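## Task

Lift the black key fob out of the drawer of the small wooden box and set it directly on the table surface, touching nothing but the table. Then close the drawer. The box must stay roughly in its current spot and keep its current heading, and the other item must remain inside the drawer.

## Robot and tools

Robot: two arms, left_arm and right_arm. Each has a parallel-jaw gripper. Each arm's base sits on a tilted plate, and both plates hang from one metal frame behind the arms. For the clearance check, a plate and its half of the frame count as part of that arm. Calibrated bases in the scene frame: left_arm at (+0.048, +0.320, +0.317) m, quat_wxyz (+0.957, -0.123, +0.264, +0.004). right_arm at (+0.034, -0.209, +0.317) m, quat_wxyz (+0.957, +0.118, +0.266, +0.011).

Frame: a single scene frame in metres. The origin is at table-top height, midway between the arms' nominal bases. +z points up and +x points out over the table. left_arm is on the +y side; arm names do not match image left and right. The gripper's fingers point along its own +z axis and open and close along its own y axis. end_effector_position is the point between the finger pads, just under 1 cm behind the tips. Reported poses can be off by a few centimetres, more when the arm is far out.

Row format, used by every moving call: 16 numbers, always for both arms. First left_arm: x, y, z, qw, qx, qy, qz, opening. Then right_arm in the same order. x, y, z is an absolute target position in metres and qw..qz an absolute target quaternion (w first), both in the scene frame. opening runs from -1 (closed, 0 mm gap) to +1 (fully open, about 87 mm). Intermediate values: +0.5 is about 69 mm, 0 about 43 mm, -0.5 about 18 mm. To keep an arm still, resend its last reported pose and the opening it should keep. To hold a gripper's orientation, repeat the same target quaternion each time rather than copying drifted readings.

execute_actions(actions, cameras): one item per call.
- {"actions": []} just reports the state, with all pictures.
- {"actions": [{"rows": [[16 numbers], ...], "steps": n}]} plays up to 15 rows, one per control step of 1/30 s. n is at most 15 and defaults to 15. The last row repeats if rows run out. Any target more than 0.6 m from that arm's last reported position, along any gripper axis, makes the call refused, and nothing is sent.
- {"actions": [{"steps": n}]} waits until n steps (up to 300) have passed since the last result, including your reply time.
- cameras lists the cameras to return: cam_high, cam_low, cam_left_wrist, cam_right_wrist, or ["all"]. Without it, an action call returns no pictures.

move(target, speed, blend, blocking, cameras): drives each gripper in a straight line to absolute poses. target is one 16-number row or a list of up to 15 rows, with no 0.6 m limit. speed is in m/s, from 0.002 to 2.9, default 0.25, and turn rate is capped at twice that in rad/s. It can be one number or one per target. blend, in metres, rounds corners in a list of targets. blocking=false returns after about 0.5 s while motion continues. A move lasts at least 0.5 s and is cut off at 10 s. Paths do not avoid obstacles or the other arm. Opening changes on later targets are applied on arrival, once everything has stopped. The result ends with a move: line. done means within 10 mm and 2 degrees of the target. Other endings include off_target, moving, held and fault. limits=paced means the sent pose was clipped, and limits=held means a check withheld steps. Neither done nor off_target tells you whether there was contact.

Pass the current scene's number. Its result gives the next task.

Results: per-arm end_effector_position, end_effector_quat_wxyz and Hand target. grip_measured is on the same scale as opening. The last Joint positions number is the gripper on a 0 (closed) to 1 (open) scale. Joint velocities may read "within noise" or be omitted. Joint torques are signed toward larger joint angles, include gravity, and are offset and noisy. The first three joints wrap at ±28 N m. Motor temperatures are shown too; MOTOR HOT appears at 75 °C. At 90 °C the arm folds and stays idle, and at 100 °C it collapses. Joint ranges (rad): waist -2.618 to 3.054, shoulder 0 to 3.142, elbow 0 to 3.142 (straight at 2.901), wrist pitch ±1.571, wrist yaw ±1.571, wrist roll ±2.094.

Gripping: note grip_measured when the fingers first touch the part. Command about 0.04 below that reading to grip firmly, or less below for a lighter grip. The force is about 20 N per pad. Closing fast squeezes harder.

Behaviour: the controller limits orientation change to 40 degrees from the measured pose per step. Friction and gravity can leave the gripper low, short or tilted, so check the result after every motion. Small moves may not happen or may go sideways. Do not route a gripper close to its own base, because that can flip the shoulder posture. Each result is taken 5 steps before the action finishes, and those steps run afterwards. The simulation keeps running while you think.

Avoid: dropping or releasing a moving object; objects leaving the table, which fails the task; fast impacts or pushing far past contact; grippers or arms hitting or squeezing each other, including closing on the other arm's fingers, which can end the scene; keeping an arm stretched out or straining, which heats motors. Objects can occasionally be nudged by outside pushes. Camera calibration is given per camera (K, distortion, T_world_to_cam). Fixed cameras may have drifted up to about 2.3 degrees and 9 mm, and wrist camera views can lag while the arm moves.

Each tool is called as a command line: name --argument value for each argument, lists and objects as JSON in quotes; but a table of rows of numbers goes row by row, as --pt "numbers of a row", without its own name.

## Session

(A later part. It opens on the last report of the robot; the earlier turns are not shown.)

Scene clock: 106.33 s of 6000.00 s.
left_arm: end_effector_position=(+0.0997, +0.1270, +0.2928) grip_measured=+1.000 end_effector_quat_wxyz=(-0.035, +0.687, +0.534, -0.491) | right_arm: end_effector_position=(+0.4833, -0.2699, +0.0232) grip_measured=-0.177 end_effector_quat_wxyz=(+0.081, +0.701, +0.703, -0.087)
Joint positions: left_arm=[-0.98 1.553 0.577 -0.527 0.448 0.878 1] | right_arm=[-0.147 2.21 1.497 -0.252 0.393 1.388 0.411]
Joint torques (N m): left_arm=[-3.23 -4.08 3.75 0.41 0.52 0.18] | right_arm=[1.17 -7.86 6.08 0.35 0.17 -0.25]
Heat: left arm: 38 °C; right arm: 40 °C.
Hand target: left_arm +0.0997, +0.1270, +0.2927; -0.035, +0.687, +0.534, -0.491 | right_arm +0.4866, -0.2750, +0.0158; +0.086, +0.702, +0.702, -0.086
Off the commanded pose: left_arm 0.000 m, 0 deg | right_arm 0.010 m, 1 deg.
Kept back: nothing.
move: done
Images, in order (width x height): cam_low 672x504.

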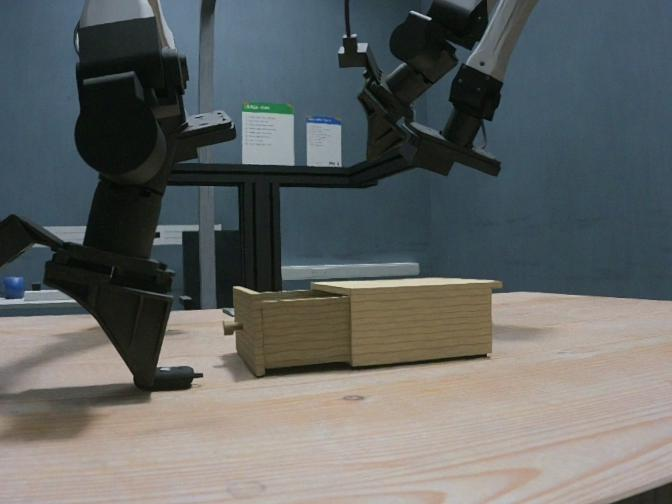

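move --pt "0.0997 0.1270 0.2928 -0.035 0.687 0.534 -0.491 1 0.487 -0.275 0.0165 0.0862 0.7018 0.7018 -0.0862 -0.12" --pt "0.0997 0.1270 0.2928 -0.035 0.687 0.534 -0.491 1 0.487 -0.275 0.0175 0.0862 0.7018 0.7018 -0.0862 0.1" --speed 0.04 --cameras '["cam_low"]'

move --target '[0.0997,0.1270,0.2928,-0.035,0.687,0.534,-0.491,1,0.486,-0.277,0.130,0.0862,0.7018,0.7018,-0.0862,0.1]' --speed 0.15 --cameras '["cam_low", "cam_right_wrist", "cam_high"]'

Scene clock: 108.47 s of 6000.00 s.
left_arm: end_effector_position=(+0.0997, +0.1270, +0.2928) grip_measured=+1.000 end_effector_quat_wxyz=(-0.035, +0.687, +0.534, -0.491) | right_arm: end_effector_position=(+0.4834, -0.2698, +0.0232) grip_measured=+0.100 end_effector_quat_wxyz=(+0.081, +0.701, +0.703, -0.087)
Joint positions: left_arm=[-0.98 1.553 0.577 -0.527 0.448 0.878 1] | right_arm=[-0.147 2.21 1.497 -0.251 0.392 1.388 0.55]
Joint torques (N m): left_arm=[-3.21 -4.08 3.77 0.43 0.53 0.18] | right_arm=[1.29 -8.38 5.68 0.34 0.18 -0.26]
Heat: left arm: 38 °C; right arm: 40 °C.
Hand target: left_arm +0.0997, +0.1270, +0.2927; -0.035, +0.687, +0.534, -0.491 | right_arm +0.4867, -0.2749, +0.0177; +0.086, +0.702, +0.702, -0.086
Off the commanded pose: left_arm 0.000 m, 0 deg | right_arm 0.008 m, 1 deg.
Kept back: nothing.
move: done
Images, in order (width x height): cam_low 672x504.

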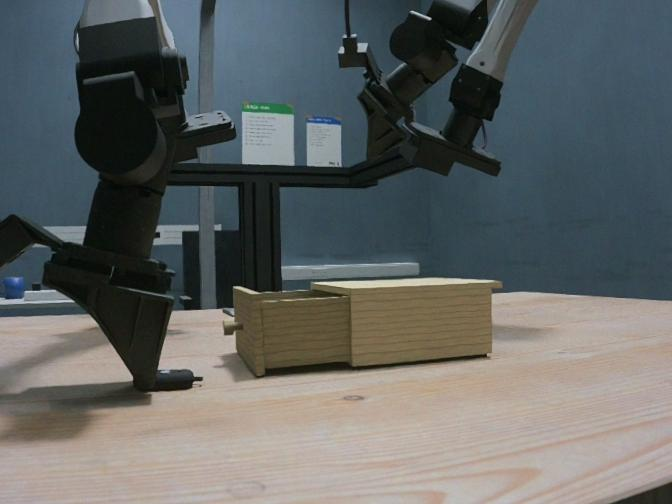

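Scene clock: 109.87 s of 6000.00 s.
left_arm: end_effector_position=(+0.0997, +0.1270, +0.2928) grip_measured=+1.000 end_effector_quat_wxyz=(-0.035, +0.687, +0.534, -0.491) | right_arm: end_effector_position=(+0.4788, -0.2745, +0.1137) grip_measured=+0.100 end_effector_quat_wxyz=(+0.071, +0.699, +0.706, -0.090)
Joint positions: left_arm=[-0.98 1.553 0.577 -0.527 0.448 0.878 1] | right_arm=[-0.128 1.932 1.4 -0.46 0.395 1.404 0.55]
Joint torques (N m): left_arm=[-3.22 -4.08 3.77 0.43 0.54 0.18] | right_arm=[2.85 -13.03 4.1 0.03 0.38 -0.02]
Heat: left arm: 38 °C; right arm: 40 °C.
Hand target: left_arm +0.0997, +0.1270, +0.2927; -0.035, +0.687, +0.534, -0.491 | right_arm +0.4858, -0.2770, +0.1294; +0.086, +0.702, +0.702, -0.086
Off the commanded pose: left_arm 0.000 m, 0 deg | right_arm 0.018 m, 2 deg.
Kept back: nothing.
move: off_target (right_arm)
camera_calibration:
cam_right_wrist: T_world_to_cam=[[-0.999136, -0.0275475, 0.0311036, 0.465541], [-0.00303752, 0.795031, 0.606561, 0.1704], [-0.0414376, 0.605943, -0.794428, 0.412993], [0, 0, 0, 1]] pos_world=[0.48277, -0.372899, 0.210255]
Images, in order (width x height): cam_high 672x504, cam_low 672x504, cam_right_wrist 672x504.

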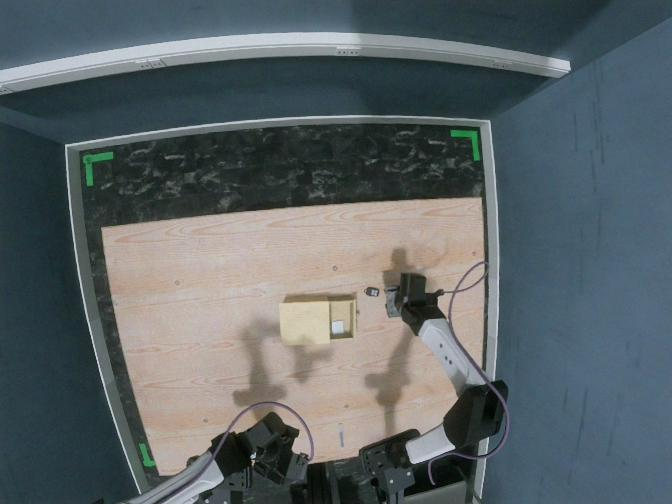

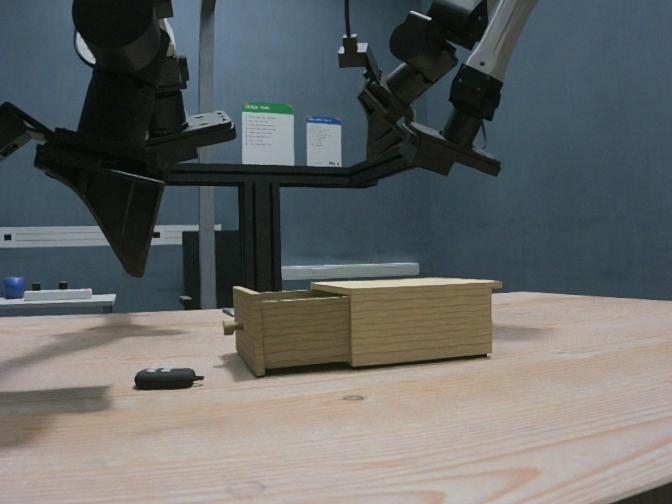

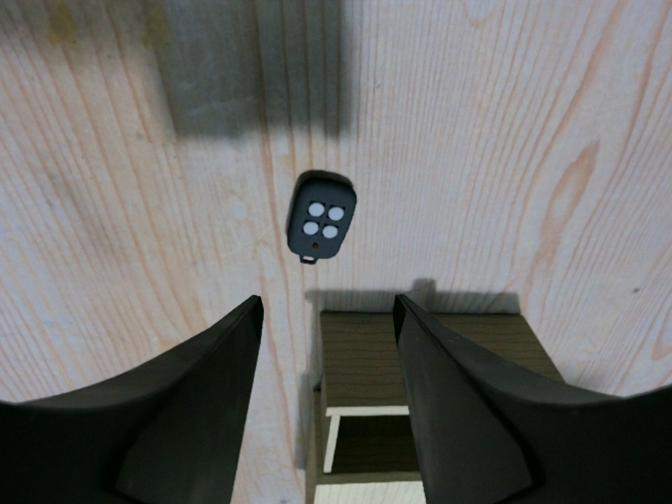

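move --pt "0.0997 0.1270 0.2928 -0.035 0.687 0.534 -0.491 1 0.411 -0.225 0.105 -0.0247 0.7067 0.7067 0.0247 -1" --pt "0.0997 0.1270 0.2928 -0.035 0.687 0.534 -0.491 1 0.408 -0.213 0.040 -0.0247 0.7067 0.7067 0.0247 -1" --speed 0.15 --cameras '["cam_low", "cam_right_wrist"]'

Scene clock: 112.90 s of 6000.00 s.
left_arm: end_effector_position=(+0.0997, +0.1270, +0.2928) grip_measured=+1.000 end_effector_quat_wxyz=(-0.035, +0.687, +0.534, -0.491) | right_arm: end_effector_position=(+0.4043, -0.2114, +0.0444) grip_measured=-0.973 end_effector_quat_wxyz=(-0.030, +0.707, +0.706, +0.021)
Joint positions: left_arm=[-0.98 1.553 0.577 -0.527 0.448 0.878 1] | right_arm=[-0.168 2.049 1.096 -0.068 0.076 1.386 0.013]
Joint torques (N m): left_arm=[-3.19 -4.1 3.74 0.43 0.53 0.18] | right_arm=[1.46 -6.98 3.43 0.23 -0.02 -0.23]
Motor temperatures (°C): left_arm=[27 37 38 29 25 27 23] | right_arm=[26 41 31 29 28 29 29]
Heat: left arm: 38 °C; right arm: 41 °C.
Hand target: left_arm +0.0997, +0.1270, +0.2927; -0.035, +0.687, +0.534, -0.491 | right_arm +0.4080, -0.2131, +0.0401; -0.025, +0.707, +0.707, +0.025
Off the commanded pose: left_arm 0.000 m, 0 deg | right_arm 0.006 m, 1 deg.
Kept back: nothing.
move: done
camera_calibration:
cam_right_wrist: T_world_to_cam=[[-0.999759, -0.0201305, 0.00870782, 0.397794], [-0.00461783, 0.581307, 0.813671, 0.108379], [-0.0214416, 0.813436, -0.58126, 0.342959], [0, 0, 0, 1]] pos_world=[0.405553, -0.333968, 0.107699]
Images, in order (width x height): cam_low 672x504, cam_right_wrist 672x504.

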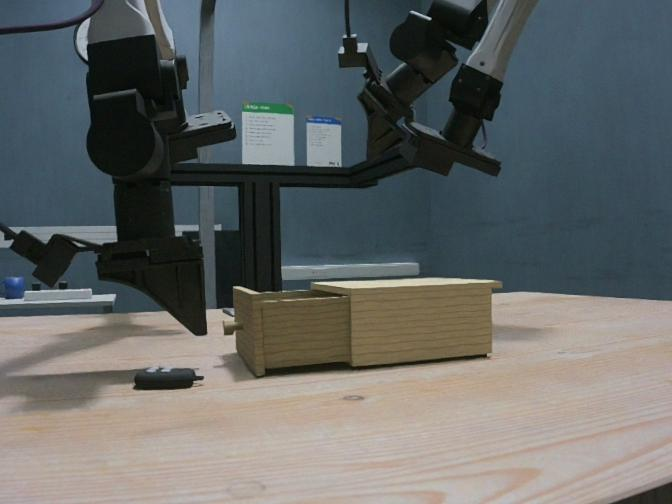

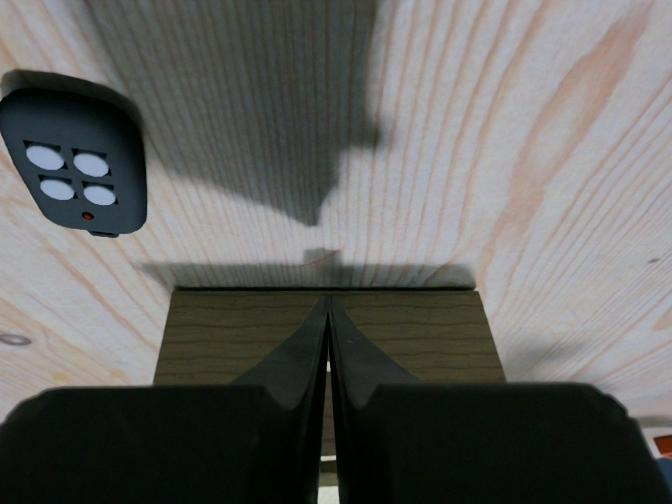

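move --pt "0.0997 0.1270 0.2928 -0.035 0.687 0.534 -0.491 1 0.408 -0.205 0.0355 -0.0247 0.7067 0.7067 0.0247 -1" --pt "0.0997 0.1270 0.2928 -0.035 0.687 0.534 -0.491 1 0.4105 -0.165 0.0355 -0.0247 0.7067 0.7067 0.0247 -1" --speed 0.08 --cameras '["cam_low", "cam_right_wrist"]'

Scene clock: 114.23 s of 6000.00 s.
left_arm: end_effector_position=(+0.0997, +0.1270, +0.2928) grip_measured=+1.000 end_effector_quat_wxyz=(-0.035, +0.687, +0.534, -0.491) | right_arm: end_effector_position=(+0.4063, -0.1909, +0.0373) grip_measured=-0.973 end_effector_quat_wxyz=(-0.006, +0.712, +0.702, -0.003)
Joint positions: left_arm=[-0.98 1.553 0.577 -0.527 0.448 0.878 1] | right_arm=[-0.085 2.08 1.098 -0.04 0.187 1.472 0.013]
Joint torques (N m): left_arm=[-3.19 -4.08 3.82 0.43 0.55 0.16] | right_arm=[5.85 -6.38 3.49 0.21 -0.45 0.04]
Heat: left arm: 38 °C; right arm: 41 °C.
Hand target: left_arm +0.0997, +0.1270, +0.2927; -0.035, +0.687, +0.534, -0.491 | right_arm +0.4096, -0.1655, +0.0366; -0.025, +0.707, +0.707, +0.024
Off the commanded pose: left_arm 0.000 m, 0 deg | right_arm 0.026 m, 4 deg.
Kept back: nothing.
move: off_target (right_arm)
camera_calibration:
cam_right_wrist: T_world_to_cam=[[-0.999913, -0.0054079, 0.0120126, 0.402997], [0.00584752, 0.634907, 0.772566, 0.109611], [-0.0118048, 0.77257, -0.63482, 0.312419], [0, 0, 0, 1]] pos_world=[0.406009, -0.308779, 0.108807]
Images, in order (width x height): cam_low 672x504, cam_right_wrist 672x504.

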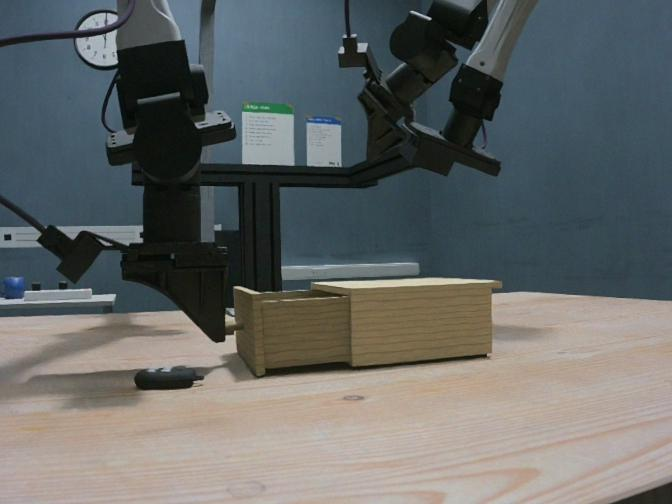

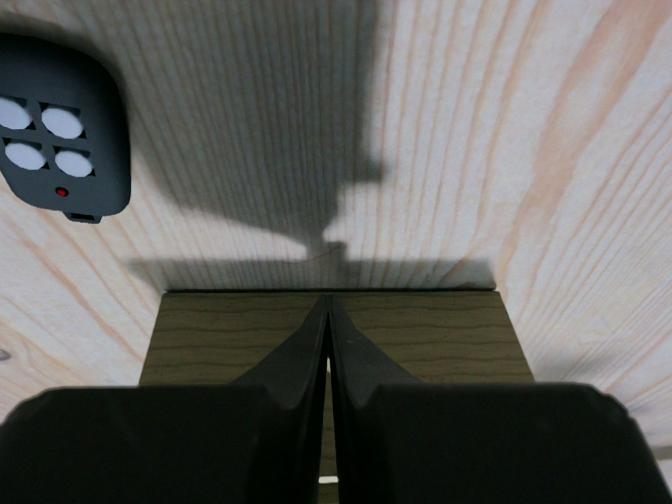

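move --target '[0.0997,0.1270,0.2928,-0.035,0.687,0.534,-0.491,1,0.411,-0.150,0.0365,-0.0247,0.7067,0.7067,0.0247,-1]' --speed 0.04 --cameras '["cam_low"]'

Scene clock: 115.37 s of 6000.00 s.
left_arm: end_effector_position=(+0.0997, +0.1270, +0.2928) grip_measured=+1.000 end_effector_quat_wxyz=(-0.035, +0.687, +0.534, -0.491) | right_arm: end_effector_position=(+0.4079, -0.1735, +0.0377) grip_measured=-0.973 end_effector_quat_wxyz=(-0.008, +0.712, +0.703, +0.001)
Joint positions: left_arm=[-0.98 1.553 0.577 -0.527 0.448 0.878 1] | right_arm=[-0.043 2.092 1.102 -0.037 0.2 1.505 0.013]
Joint torques (N m): left_arm=[-3.22 -4.08 3.79 0.43 0.53 0.17] | right_arm=[5.78 -6.43 3.43 0.19 -0.38 0.03]
Heat: left arm: 38 °C; right arm: 41 °C.
Hand target: left_arm +0.0997, +0.1270, +0.2927; -0.035, +0.687, +0.534, -0.491 | right_arm +0.4101, -0.1504, +0.0374; -0.025, +0.706, +0.707, +0.024
Off the commanded pose: left_arm 0.000 m, 0 deg | right_arm 0.024 m, 3 deg.
Kept back: nothing.
move: off_target (right_arm)
Images, in order (width x height): cam_low 672x504.

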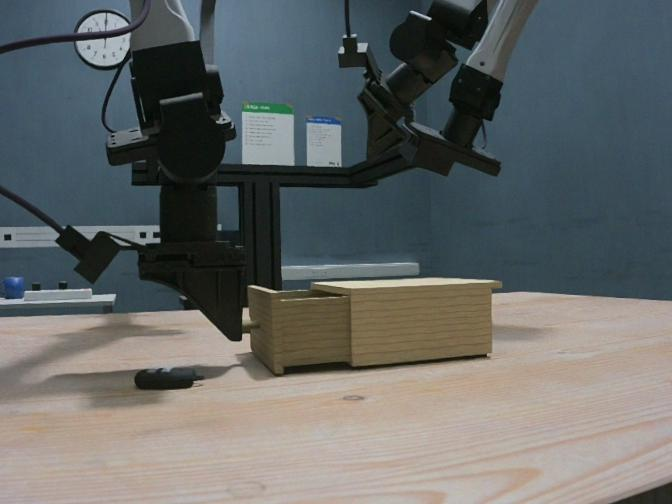

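move --target '[0.0997,0.1270,0.2928,-0.035,0.687,0.534,-0.491,1,0.413,-0.115,0.0375,-0.0247,0.7067,0.7067,0.0247,-1]' --speed 0.05 --cameras '["cam_low", "cam_right_wrist"]'

Scene clock: 116.60 s of 6000.00 s.
left_arm: end_effector_position=(+0.0997, +0.1270, +0.2928) grip_measured=+1.000 end_effector_quat_wxyz=(-0.035, +0.687, +0.534, -0.491) | right_arm: end_effector_position=(+0.4108, -0.1431, +0.0376) grip_measured=-0.973 end_effector_quat_wxyz=(-0.002, +0.712, +0.702, -0.003)
Joint positions: left_arm=[-0.98 1.553 0.577 -0.527 0.448 0.878 1] | right_arm=[0.043 2.121 1.125 -0.044 0.258 1.581 0.013]
Joint torques (N m): left_arm=[-3.22 -4.1 3.75 0.42 0.54 0.18] | right_arm=[6.72 -6.49 3.85 0.2 -0.46 0.07]
Heat: left arm: 38 °C; right arm: 40 °C.
Hand target: left_arm +0.0997, +0.1270, +0.2927; -0.035, +0.687, +0.534, -0.491 | right_arm +0.4122, -0.1158, +0.0388; -0.025, +0.707, +0.707, +0.024
Off the commanded pose: left_arm 0.000 m, 0 deg | right_arm 0.028 m, 4 deg.
Kept back: nothing.
move: off_target (right_arm)
camera_calibration:
cam_right_wrist: T_world_to_cam=[[-0.999957, -0.00726271, 0.00569705, 0.407675], [-0.000264277, 0.639467, 0.768818, 0.0823346], [-0.00922678, 0.768784, -0.639442, 0.274323], [0, 0, 0, 1]] pos_world=[0.410211, -0.260585, 0.109791]
Images, in order (width x height): cam_low 672x504, cam_right_wrist 672x504.

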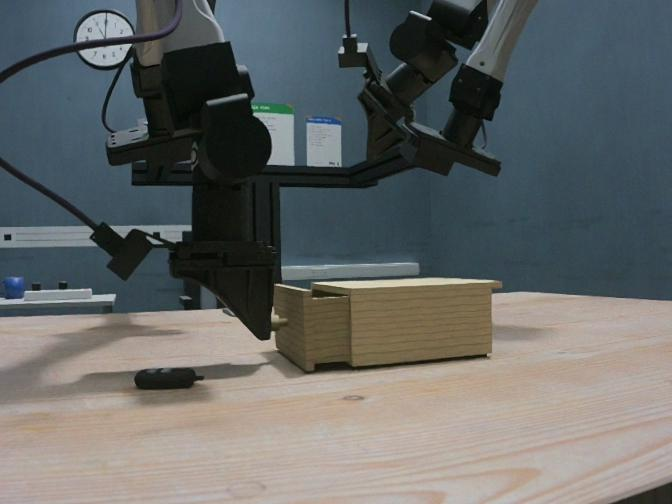

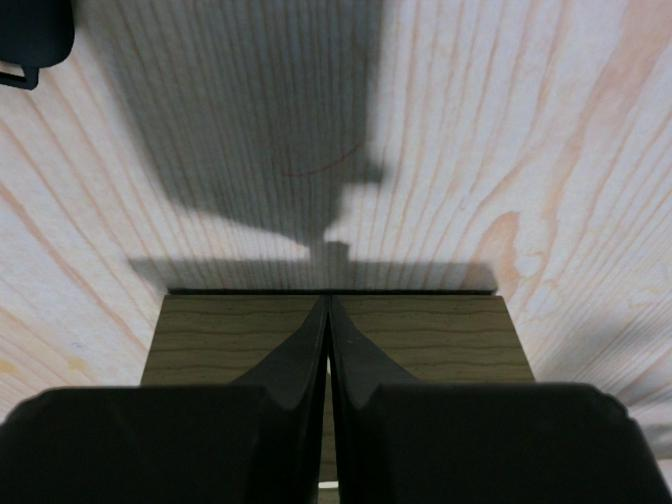

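move --target '[0.0997,0.1270,0.2928,-0.035,0.687,0.534,-0.491,1,0.4155,-0.090,0.0385,-0.0247,0.7067,0.7067,0.0247,-1]' --speed 0.05 --cameras '["cam_low", "cam_right_wrist"]'

Scene clock: 117.60 s of 6000.00 s.
left_arm: end_effector_position=(+0.0997, +0.1270, +0.2928) grip_measured=+1.000 end_effector_quat_wxyz=(-0.035, +0.687, +0.534, -0.491) | right_arm: end_effector_position=(+0.4153, -0.1154, +0.0384) grip_measured=-0.973 end_effector_quat_wxyz=(-0.005, +0.712, +0.702, +0.003)
Joint positions: left_arm=[-0.98 1.553 0.577 -0.527 0.448 0.878 1] | right_arm=[0.107 2.15 1.159 -0.059 0.278 1.637 0.013]
Joint torques (N m): left_arm=[-3.18 -4.08 3.79 0.42 0.54 0.18] | right_arm=[7.1 -6.5 4.05 0.19 -0.34 0.01]
Heat: left arm: 38 °C; right arm: 40 °C.
Hand target: left_arm +0.0997, +0.1270, +0.2927; -0.035, +0.687, +0.534, -0.491 | right_arm +0.4147, -0.0907, +0.0394; -0.025, +0.707, +0.707, +0.024
Off the commanded pose: left_arm 0.000 m, 0 deg | right_arm 0.025 m, 3 deg.
Kept back: nothing.
move: off_target (right_arm)
camera_calibration:
cam_right_wrist: T_world_to_cam=[[-0.999975, -0.00706233, 0.0000885202, 0.412649], [-0.00437915, 0.629791, 0.776752, 0.0643324], [-0.00554143, 0.776732, -0.629806, 0.252551], [0, 0, 0, 1]] pos_world=[0.41432, -0.233767, 0.109052]
Images, in order (width x height): cam_low 672x504, cam_right_wrist 672x504.

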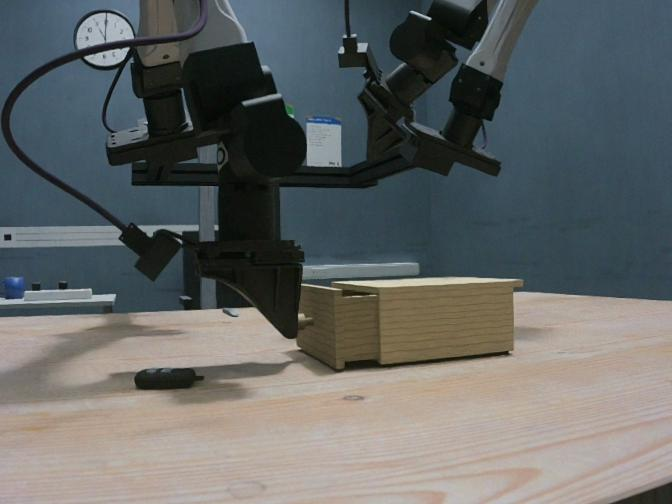

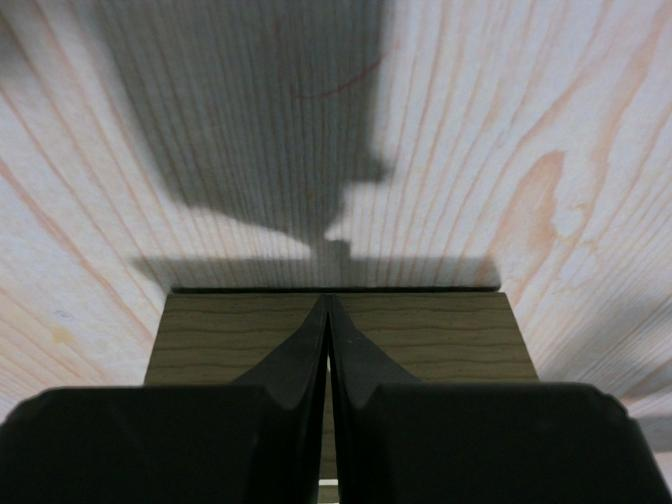

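move --pt "0.30 0.25 0.24 0 0 0.9397 -0.342 -1 0.4155 -0.110 0.0385 -0.0247 0.7067 0.7067 0.0247 -1" --pt "0.42 0.215 0.14 0 0 0.9397 -0.342 -1 0.4155 -0.110 0.0385 -0.0247 0.7067 0.7067 0.0247 -1" --speed 0.4 --blend '[0.03, 0]' --cameras '["cam_low", "cam_left_wrist", "cam_high"]'

Scene clock: 124.17 s of 6000.00 s.
left_arm: end_effector_position=(+0.4173, +0.2156, +0.1442) grip_measured=-0.993 end_effector_quat_wxyz=(+0.000, -0.001, +0.937, -0.350) | right_arm: end_effector_position=(+0.4150, -0.1160, +0.0381) grip_measured=-0.973 end_effector_quat_wxyz=(-0.013, +0.710, +0.704, +0.010)
Joint positions: left_arm=[-0.028 1.939 1.211 -0.337 0.465 0.053 0.003] | right_arm=[0.094 2.15 1.16 -0.058 0.249 1.62 0.013]
Joint torques (N m): left_arm=[-3.32 -8.91 4.82 0.55 0.23 0.16] | right_arm=[3.41 -7.95 2.4 0.21 -0.3 -0.25]
Heat: left arm: 38 °C; right arm: 40 °C.
Hand target: left_arm +0.4200, +0.2150, +0.1401; +0.000, +0.000, +0.940, -0.342 | right_arm +0.4156, -0.1101, +0.0387; -0.024, +0.707, +0.707, +0.025
Off the commanded pose: left_arm 0.005 m, 1 deg | right_arm 0.006 m, 2 deg.
Kept back: nothing.
move: done
camera_calibration:
cam_left_wrist: T_world_to_cam=[[-0.00194424, -0.763473, 0.645837, 0.0703743], [-0.661172, 0.485511, 0.571953, 0.113427], [-0.750232, -0.425898, -0.505731, 0.618768], [0, 0, 0, 1]] pos_world=[0.539351, 0.262191, 0.202605]
Images, in order (width x height): cam_high 672x504, cam_low 672x504, cam_left_wrist 672x504.

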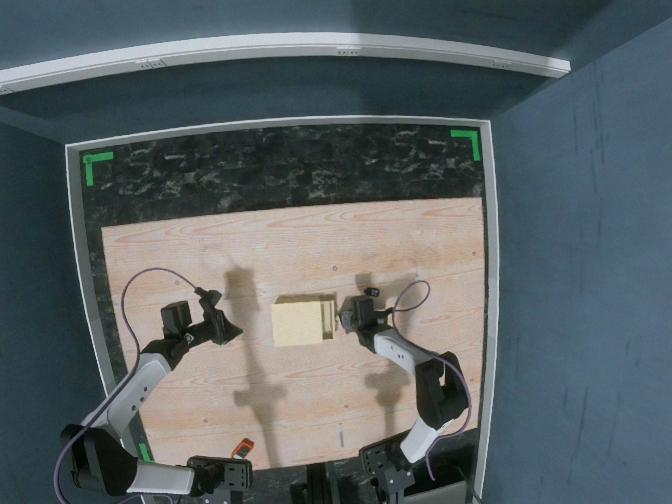

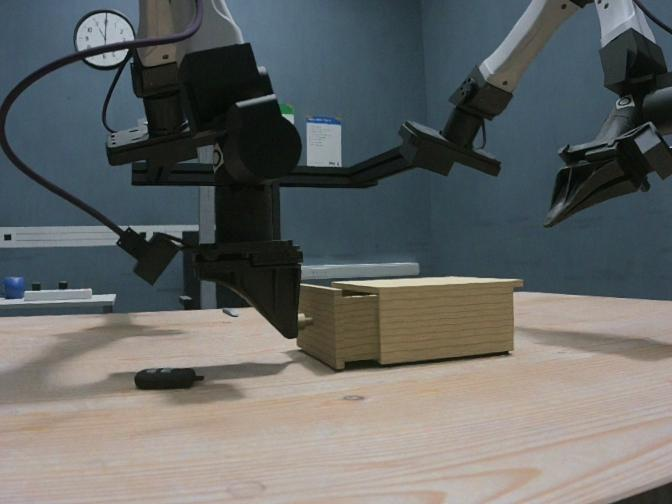

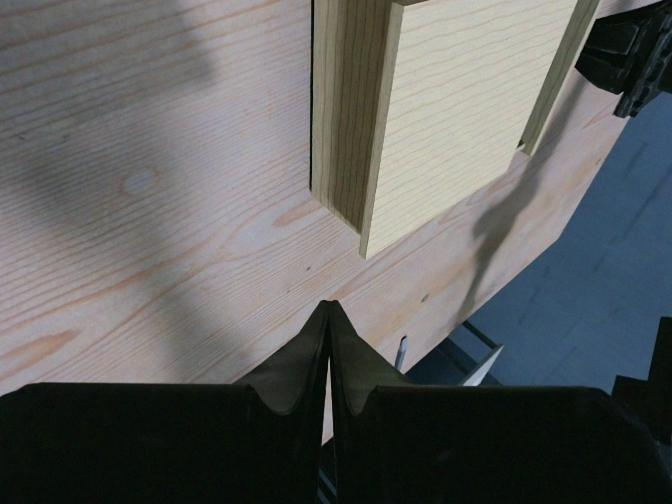

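move --target '[0.422,0.180,0.036,0,0,0.9397,-0.342,-1,0.4155,-0.110,0.0385,-0.0247,0.7067,0.7067,0.0247,-1]' --speed 0.15 --cameras '["cam_low", "cam_left_wrist", "cam_high"]'

Scene clock: 126.20 s of 6000.00 s.
left_arm: end_effector_position=(+0.4189, +0.1818, +0.0411) grip_measured=-0.993 end_effector_quat_wxyz=(-0.005, -0.002, +0.937, -0.349) | right_arm: end_effector_position=(+0.4150, -0.1160, +0.0381) grip_measured=-0.973 end_effector_quat_wxyz=(-0.013, +0.709, +0.705, +0.010)
Joint positions: left_arm=[-0.046 2.316 1.397 -0.149 0.455 0.034 0.003] | right_arm=[0.094 2.15 1.16 -0.058 0.249 1.619 0.013]
Joint torques (N m): left_arm=[-4.1 -9.52 3.58 0.72 0.23 0.16] | right_arm=[3.48 -8.01 2.4 0.17 -0.34 -0.26]
Heat: left arm: 39 °C; right arm: 40 °C.
Hand target: left_arm +0.4219, +0.1800, +0.0362; +0.000, +0.000, +0.940, -0.342 | right_arm +0.4156, -0.1101, +0.0387; -0.024, +0.707, +0.707, +0.025
Off the commanded pose: left_arm 0.006 m, 1 deg | right_arm 0.006 m, 2 deg.
Kept back: nothing.
move: done
camera_calibration:
cam_left_wrist: T_world_to_cam=[[0.00443675, -0.764167, 0.645003, 0.108637], [-0.654116, 0.48566, 0.579885, 0.186486], [-0.756381, -0.42448, -0.497699, 0.555362], [0, 0, 0, 1]] pos_world=[0.541567, 0.228188, 0.0981917]
Images, in order (width x height): cam_high 672x504, cam_low 672x504, cam_left_wrist 672x504.

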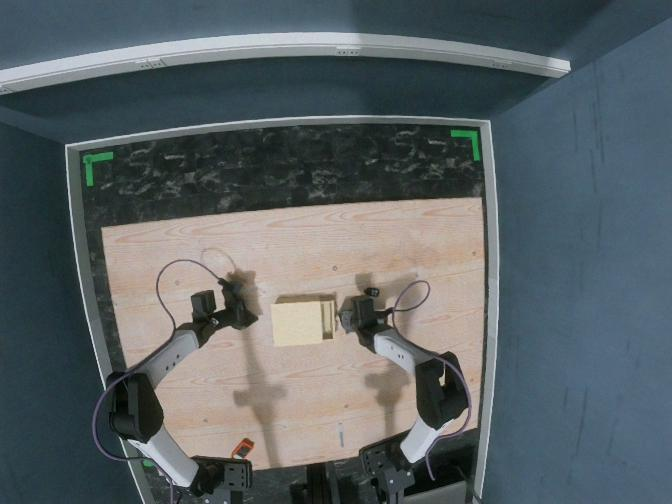

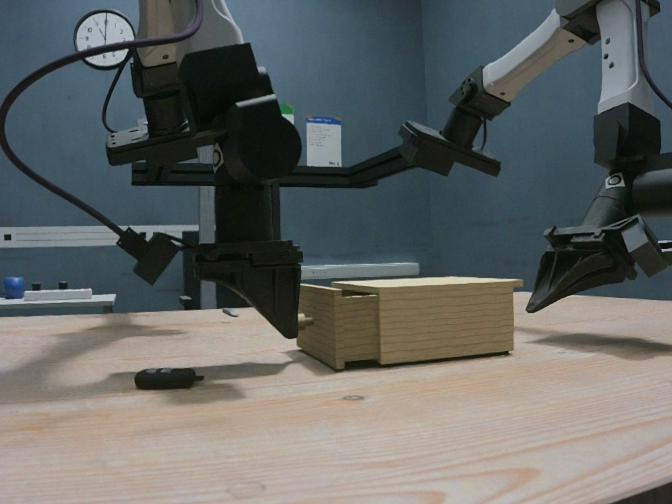

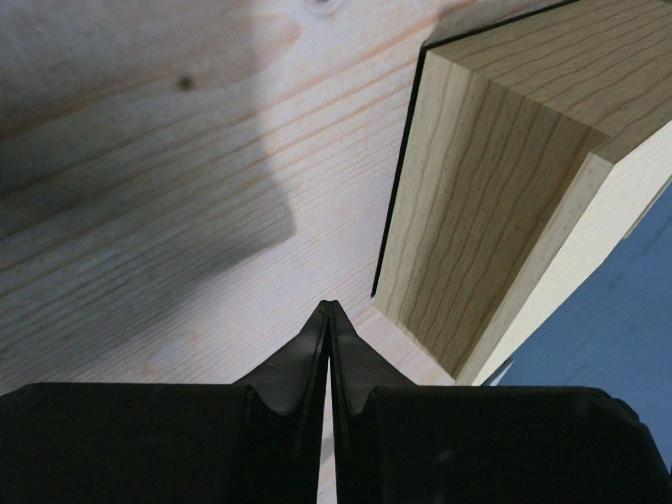

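move --pt "0.423 0.178 0.018 0 0 0.9397 -0.342 -1 0.4155 -0.110 0.0385 -0.0247 0.7067 0.7067 0.0247 -1" --pt "0.424 0.135 0.018 0 0 0.9397 -0.342 -1 0.4155 -0.110 0.0385 -0.0247 0.7067 0.7067 0.0247 -1" --speed 0.1 --cameras '["cam_low", "cam_left_wrist"]'

Scene clock: 128.40 s of 6000.00 s.
left_arm: end_effector_position=(+0.4218, +0.1341, +0.0262) grip_measured=-0.993 end_effector_quat_wxyz=(-0.004, +0.003, +0.936, -0.352) | right_arm: end_effector_position=(+0.4150, -0.1160, +0.0381) grip_measured=-0.973 end_effector_quat_wxyz=(-0.013, +0.709, +0.705, +0.010)
Joint positions: left_arm=[-0.14 2.417 1.474 -0.09 0.414 -0.045 0.003] | right_arm=[0.094 2.15 1.16 -0.058 0.249 1.619 0.013]
Joint torques (N m): left_arm=[-4.23 -9.18 3.75 0.78 0.23 0.14] | right_arm=[3.43 -8.02 2.39 0.18 -0.35 -0.23]
Heat: left arm: 39 °C; right arm: 40 °C.
Hand target: left_arm +0.4238, +0.1351, +0.0182; +0.000, +0.000, +0.940, -0.342 | right_arm +0.4156, -0.1101, +0.0387; -0.024, +0.707, +0.707, +0.025
Off the commanded pose: left_arm 0.009 m, 1 deg | right_arm 0.006 m, 2 deg.
Kept back: nothing.
move: done
camera_calibration:
cam_left_wrist: T_world_to_cam=[[-0.00549783, -0.760563, 0.649241, 0.0853147], [-0.652876, 0.494509, 0.573772, 0.218707], [-0.757445, -0.420719, -0.499272, 0.529931], [0, 0, 0, 1]] pos_world=[0.544651, 0.179687, 0.0837023]
Images, in order (width x height): cam_low 672x504, cam_left_wrist 672x504.

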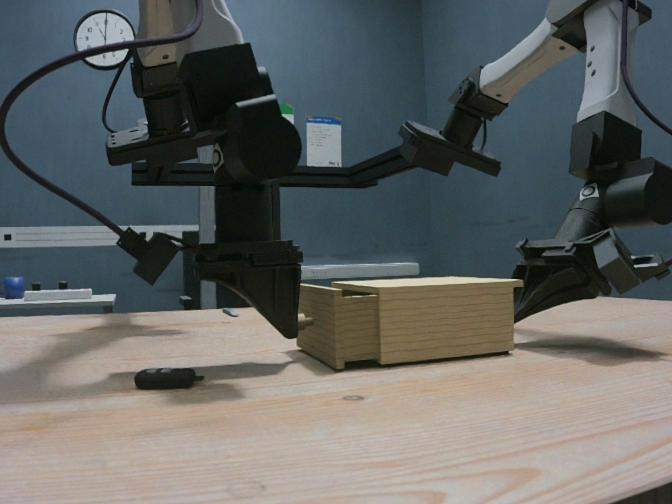

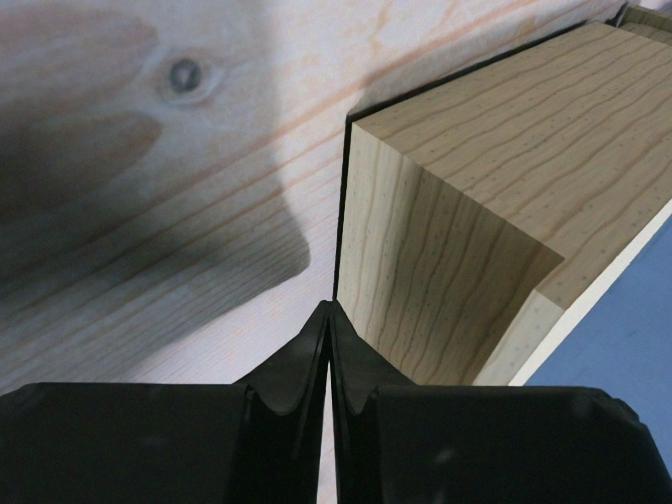

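move --target '[0.4245,0.113,0.018,0,0,0.9397,-0.342,-1,0.4155,-0.098,0.0385,-0.0247,0.7067,0.7067,0.0247,-1]' --speed 0.06 --cameras '["cam_low", "cam_left_wrist"]'

Scene clock: 129.33 s of 6000.00 s.
left_arm: end_effector_position=(+0.4234, +0.1166, +0.0244) grip_measured=-0.993 end_effector_quat_wxyz=(-0.004, +0.001, +0.938, -0.348) | right_arm: end_effector_position=(+0.4152, -0.1158, +0.0382) grip_measured=-0.973 end_effector_quat_wxyz=(-0.014, +0.711, +0.703, +0.010)
Joint positions: left_arm=[-0.178 2.442 1.499 -0.074 0.385 -0.085 0.003] | right_arm=[0.095 2.15 1.16 -0.058 0.249 1.625 0.013]
Joint torques (N m): left_arm=[-5.15 -9.09 3.9 0.88 0.24 0.12] | right_arm=[6.34 -6.9 3.32 0.14 -0.17 -0.05]
Heat: left arm: 40 °C; right arm: 40 °C.
Hand target: left_arm +0.4245, +0.1132, +0.0182; +0.000, +0.000, +0.940, -0.342 | right_arm +0.4152, -0.0983, +0.0390; -0.025, +0.707, +0.707, +0.025
Off the commanded pose: left_arm 0.007 m, 1 deg | right_arm 0.018 m, 2 deg.
Kept back: nothing.
move: off_target (right_arm)
camera_calibration:
cam_left_wrist: T_world_to_cam=[[-0.00198769, -0.766382, 0.642382, 0.072576], [-0.654598, 0.486624, 0.578532, 0.230976], [-0.755975, -0.419352, -0.502639, 0.522127], [0, 0, 0, 1]] pos_world=[0.546055, 0.162178, 0.0821935]
Images, in order (width x height): cam_low 672x504, cam_left_wrist 672x504.

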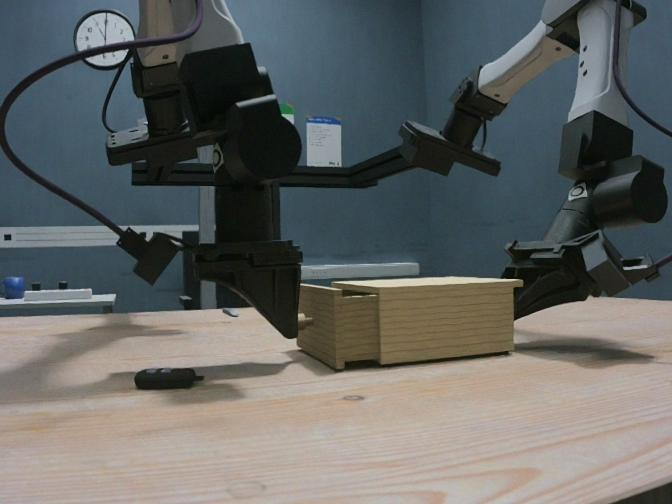

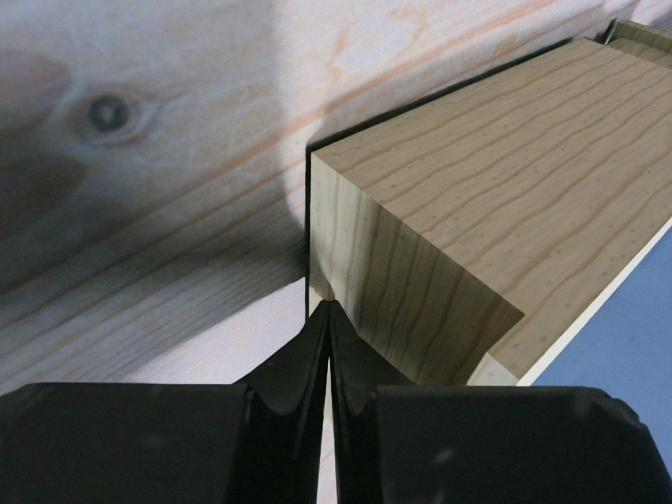

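move --target '[0.4245,0.100,0.018,0,0,0.9397,-0.342,-1,0.4155,-0.094,0.0385,-0.0247,0.7067,0.7067,0.0247,-1]' --speed 0.06 --cameras '["cam_low", "cam_left_wrist"]'

Scene clock: 130.27 s of 6000.00 s.
left_arm: end_effector_position=(+0.4251, +0.1154, +0.0195) grip_measured=-0.993 end_effector_quat_wxyz=(-0.003, -0.003, +0.944, -0.331) | right_arm: end_effector_position=(+0.4154, -0.1156, +0.0383) grip_measured=-0.973 end_effector_quat_wxyz=(-0.009, +0.712, +0.702, +0.007)
Joint positions: left_arm=[-0.189 2.453 1.513 -0.072 0.343 -0.103 0.003] | right_arm=[0.101 2.15 1.16 -0.059 0.264 1.631 0.013]
Joint torques (N m): left_arm=[-6.71 -8.81 3.92 0.97 0.51 0.06] | right_arm=[6.68 -6.91 3.64 0.13 -0.27 0.03]
Heat: left arm: 40 °C; right arm: 40 °C.
Hand target: left_arm +0.4242, +0.1003, +0.0185; +0.000, +0.000, +0.940, -0.342 | right_arm +0.4150, -0.0945, +0.0392; -0.025, +0.707, +0.707, +0.025
Off the commanded pose: left_arm 0.015 m, 1 deg | right_arm 0.022 m, 3 deg.
Kept back: nothing.
move: off_target (left_arm, right_arm)
camera_calibration:
cam_left_wrist: T_world_to_cam=[[0.00540344, -0.78893, 0.614459, 0.0747458], [-0.657701, 0.460057, 0.59647, 0.239559], [-0.753259, -0.407354, -0.516394, 0.518163], [0, 0, 0, 1]] pos_world=[0.547465, 0.159834, 0.078758]
Images, in order (width x height): cam_low 672x504, cam_left_wrist 672x504.

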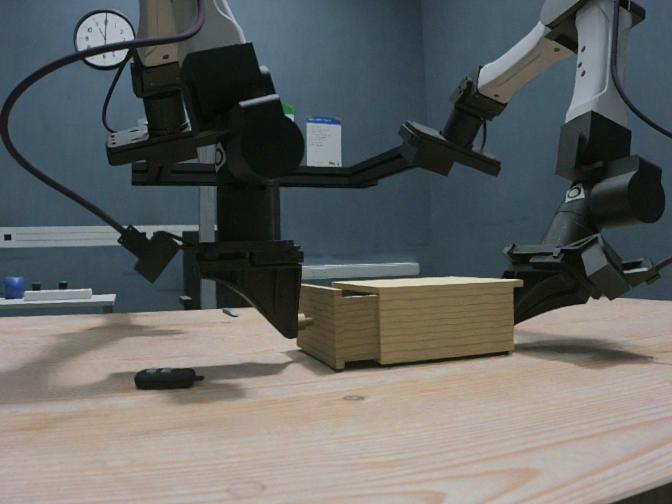

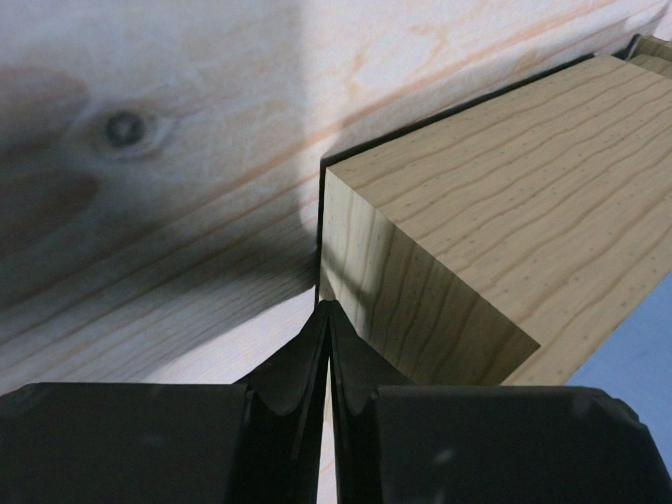

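move --target '[0.4245,0.085,0.024,0,0,0.9397,-0.342,-1,0.4155,-0.091,0.0385,-0.0247,0.7067,0.7067,0.0247,-1]' --speed 0.05 --cameras '["cam_low", "cam_left_wrist"]'

Scene clock: 131.23 s of 6000.00 s.
left_arm: end_effector_position=(+0.4249, +0.1141, +0.0171) grip_measured=-0.993 end_effector_quat_wxyz=(-0.003, -0.005, +0.951, -0.308) | right_arm: end_effector_position=(+0.4154, -0.1154, +0.0384) grip_measured=-0.973 end_effector_quat_wxyz=(-0.006, +0.713, +0.701, +0.004)
Joint positions: left_arm=[-0.207 2.454 1.514 -0.071 0.284 -0.122 0.003] | right_arm=[0.105 2.15 1.16 -0.06 0.274 1.638 0.013]
Joint torques (N m): left_arm=[-8.29 -9.17 4.03 1.02 0.8 -0.07] | right_arm=[6.98 -6.63 3.92 0.17 -0.33 -0.03]
Heat: left arm: 41 °C; right arm: 40 °C.
Hand target: left_arm +0.4234, +0.0861, +0.0251; -0.001, +0.001, +0.940, -0.342 | right_arm +0.4149, -0.0916, +0.0394; -0.025, +0.707, +0.707, +0.025
Off the commanded pose: left_arm 0.030 m, 4 deg | right_arm 0.024 m, 3 deg.
Kept back: nothing.
move: off_target (left_arm, right_arm)
camera_calibration:
cam_left_wrist: T_world_to_cam=[[0.00912975, -0.817926, 0.57525, 0.0776915], [-0.658898, 0.427806, 0.618737, 0.245268], [-0.752177, -0.38468, -0.535024, 0.513541], [0, 0, 0, 1]] pos_world=[0.547171, 0.156168, 0.0783083]
Images, in order (width x height): cam_low 672x504, cam_left_wrist 672x504.

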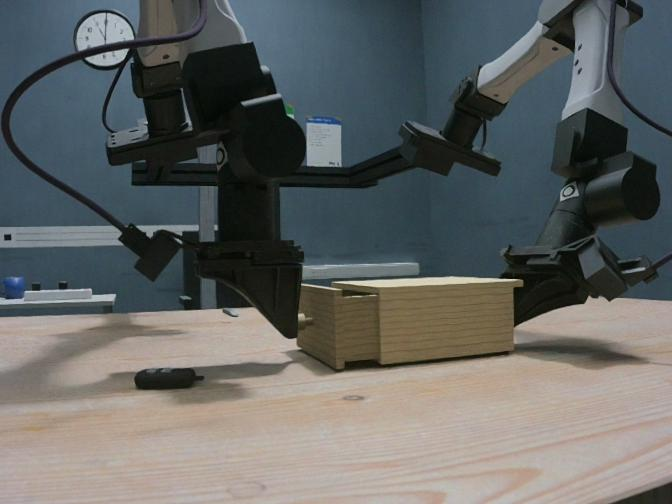

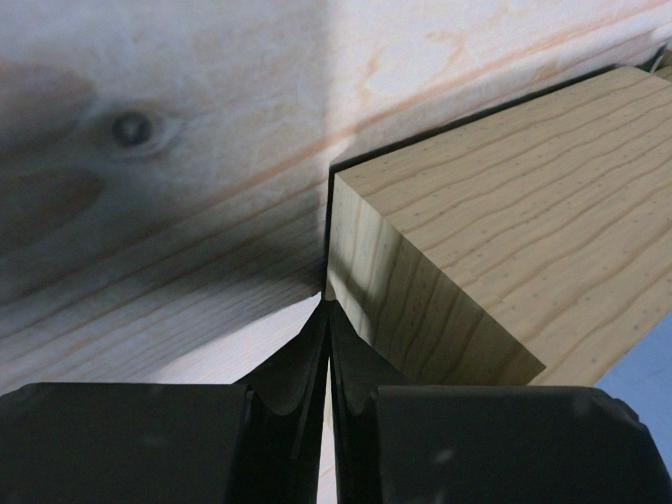

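move --target '[0.4245,0.065,0.028,0,0,0.9397,-0.342,-1,0.4145,-0.083,0.0385,-0.0247,0.7067,0.7067,0.0247,-1]' --speed 0.05 --cameras '["cam_low"]'

Scene clock: 132.47 s of 6000.00 s.
left_arm: end_effector_position=(+0.4260, +0.1128, +0.0155) grip_measured=-0.993 end_effector_quat_wxyz=(-0.003, -0.006, +0.961, -0.278) | right_arm: end_effector_position=(+0.4153, -0.1152, +0.0387) grip_measured=-0.973 end_effector_quat_wxyz=(+0.003, +0.715, +0.700, -0.004)
Joint positions: left_arm=[-0.231 2.454 1.524 -0.083 0.21 -0.143 0.003] | right_arm=[0.117 2.15 1.16 -0.063 0.304 1.654 0.013]
Joint torques (N m): left_arm=[-10.04 -8.64 4.6 1.15 1.27 -0.22] | right_arm=[7.87 -6.09 4.14 0.17 -0.56 0.01]
Heat: left arm: 41 °C; right arm: 40 °C.
Hand target: left_arm +0.4223, +0.0683, +0.0306; -0.003, +0.002, +0.940, -0.340 | right_arm +0.4135, -0.0841, +0.0401; -0.025, +0.707, +0.707, +0.024
Off the commanded pose: left_arm 0.049 m, 8 deg | right_arm 0.032 m, 5 deg.
Kept back: nothing.
move: off_target (left_arm, right_arm)
Images, in order (width x height): cam_low 672x504.

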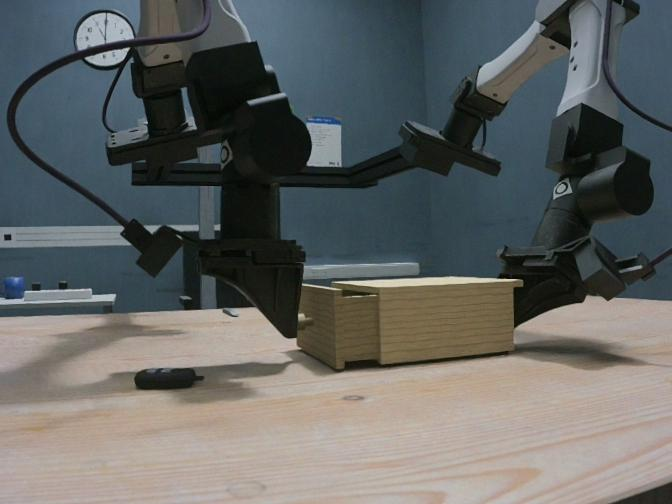

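move --target '[0.4245,0.055,0.030,0,0,0.9397,-0.342,-1,0.4145,-0.073,0.0385,-0.0247,0.7067,0.7067,0.0247,-1]' --speed 0.04 --cameras '["cam_low"]'

Scene clock: 134.43 s of 6000.00 s.
left_arm: end_effector_position=(+0.4259, +0.1121, +0.0156) grip_measured=-0.993 end_effector_quat_wxyz=(-0.004, -0.006, +0.965, -0.263) | right_arm: end_effector_position=(+0.4159, -0.1065, +0.0379) grip_measured=-0.973 end_effector_quat_wxyz=(+0.008, +0.714, +0.700, -0.008)
Joint positions: left_arm=[-0.244 2.454 1.532 -0.096 0.174 -0.153 0.003] | right_arm=[0.144 2.165 1.174 -0.069 0.33 1.676 0.013]
Joint torques (N m): left_arm=[-10.82 -8.38 4.53 1.26 1.48 -0.29] | right_arm=[7.72 -6.34 3.97 0.18 -0.65 0]
Motor temperatures (°C): left_arm=[28 42 38 29 25 27 23] | right_arm=[27 40 31 29 28 29 28]
Heat: left arm: 42 °C; right arm: 40 °C.
Hand target: left_arm +0.4214, +0.0596, +0.0338; -0.004, +0.003, +0.941, -0.339 | right_arm +0.4134, -0.0742, +0.0402; -0.025, +0.706, +0.707, +0.024
Off the commanded pose: left_arm 0.059 m, 9 deg | right_arm 0.034 m, 5 deg.
Kept back: nothing.
move: off_target (left_arm, right_arm)
Images, in order (width x height): cam_low 672x504.

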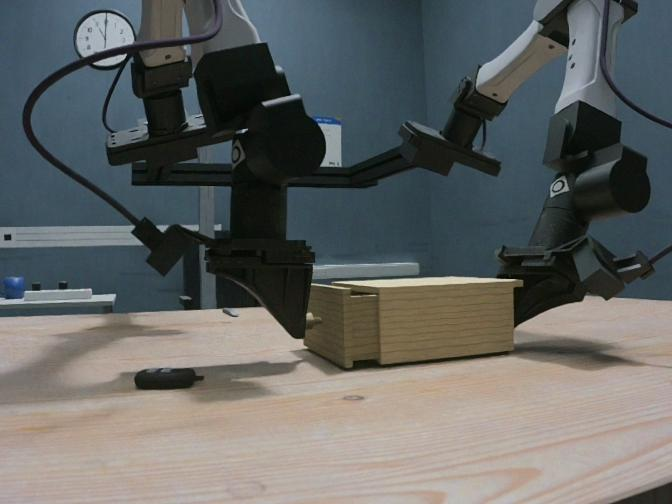

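move --target '[0.4245,0.055,0.030,0,0,0.9397,-0.342,-1,0.4155,-0.057,0.0395,-0.0247,0.7067,0.7067,0.0247,-1]' --speed 0.04 --cameras '["cam_low"]'

Scene clock: 135.60 s of 6000.00 s.
left_arm: end_effector_position=(+0.4274, +0.1094, +0.0159) grip_measured=-0.993 end_effector_quat_wxyz=(-0.002, -0.006, +0.965, -0.264) | right_arm: end_effector_position=(+0.4152, -0.0936, +0.0375) grip_measured=-0.973 end_effector_quat_wxyz=(+0.010, +0.713, +0.701, -0.014)
Joint positions: left_arm=[-0.249 2.456 1.537 -0.093 0.171 -0.157 0.003] | right_arm=[0.18 2.186 1.197 -0.09 0.358 1.71 0.013]
Joint torques (N m): left_arm=[-10.41 -8.57 4.46 1.24 1.46 -0.26] | right_arm=[8.25 -6.3 4.16 0.21 -0.75 -0.03]
Heat: left arm: 42 °C; right arm: 40 °C.
Hand target: left_arm +0.4218, +0.0593, +0.0335; -0.004, +0.002, +0.941, -0.339 | right_arm +0.4142, -0.0585, +0.0414; -0.025, +0.706, +0.707, +0.023
Off the commanded pose: left_arm 0.056 m, 9 deg | right_arm 0.037 m, 6 deg.
Kept back: nothing.
move: off_target (left_arm, right_arm)
Images, in order (width x height): cam_low 672x504.

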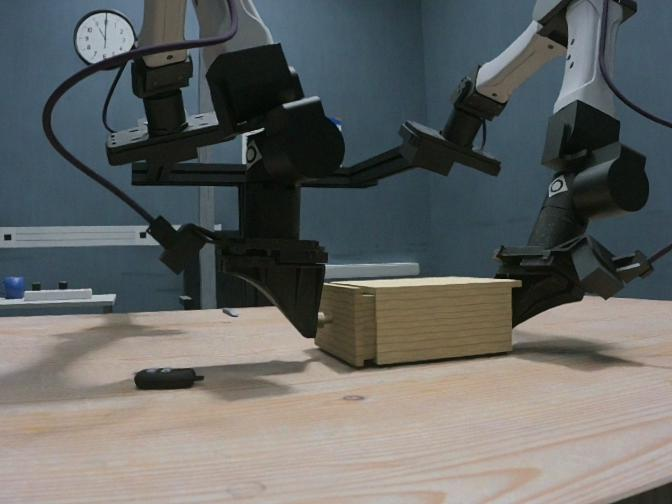

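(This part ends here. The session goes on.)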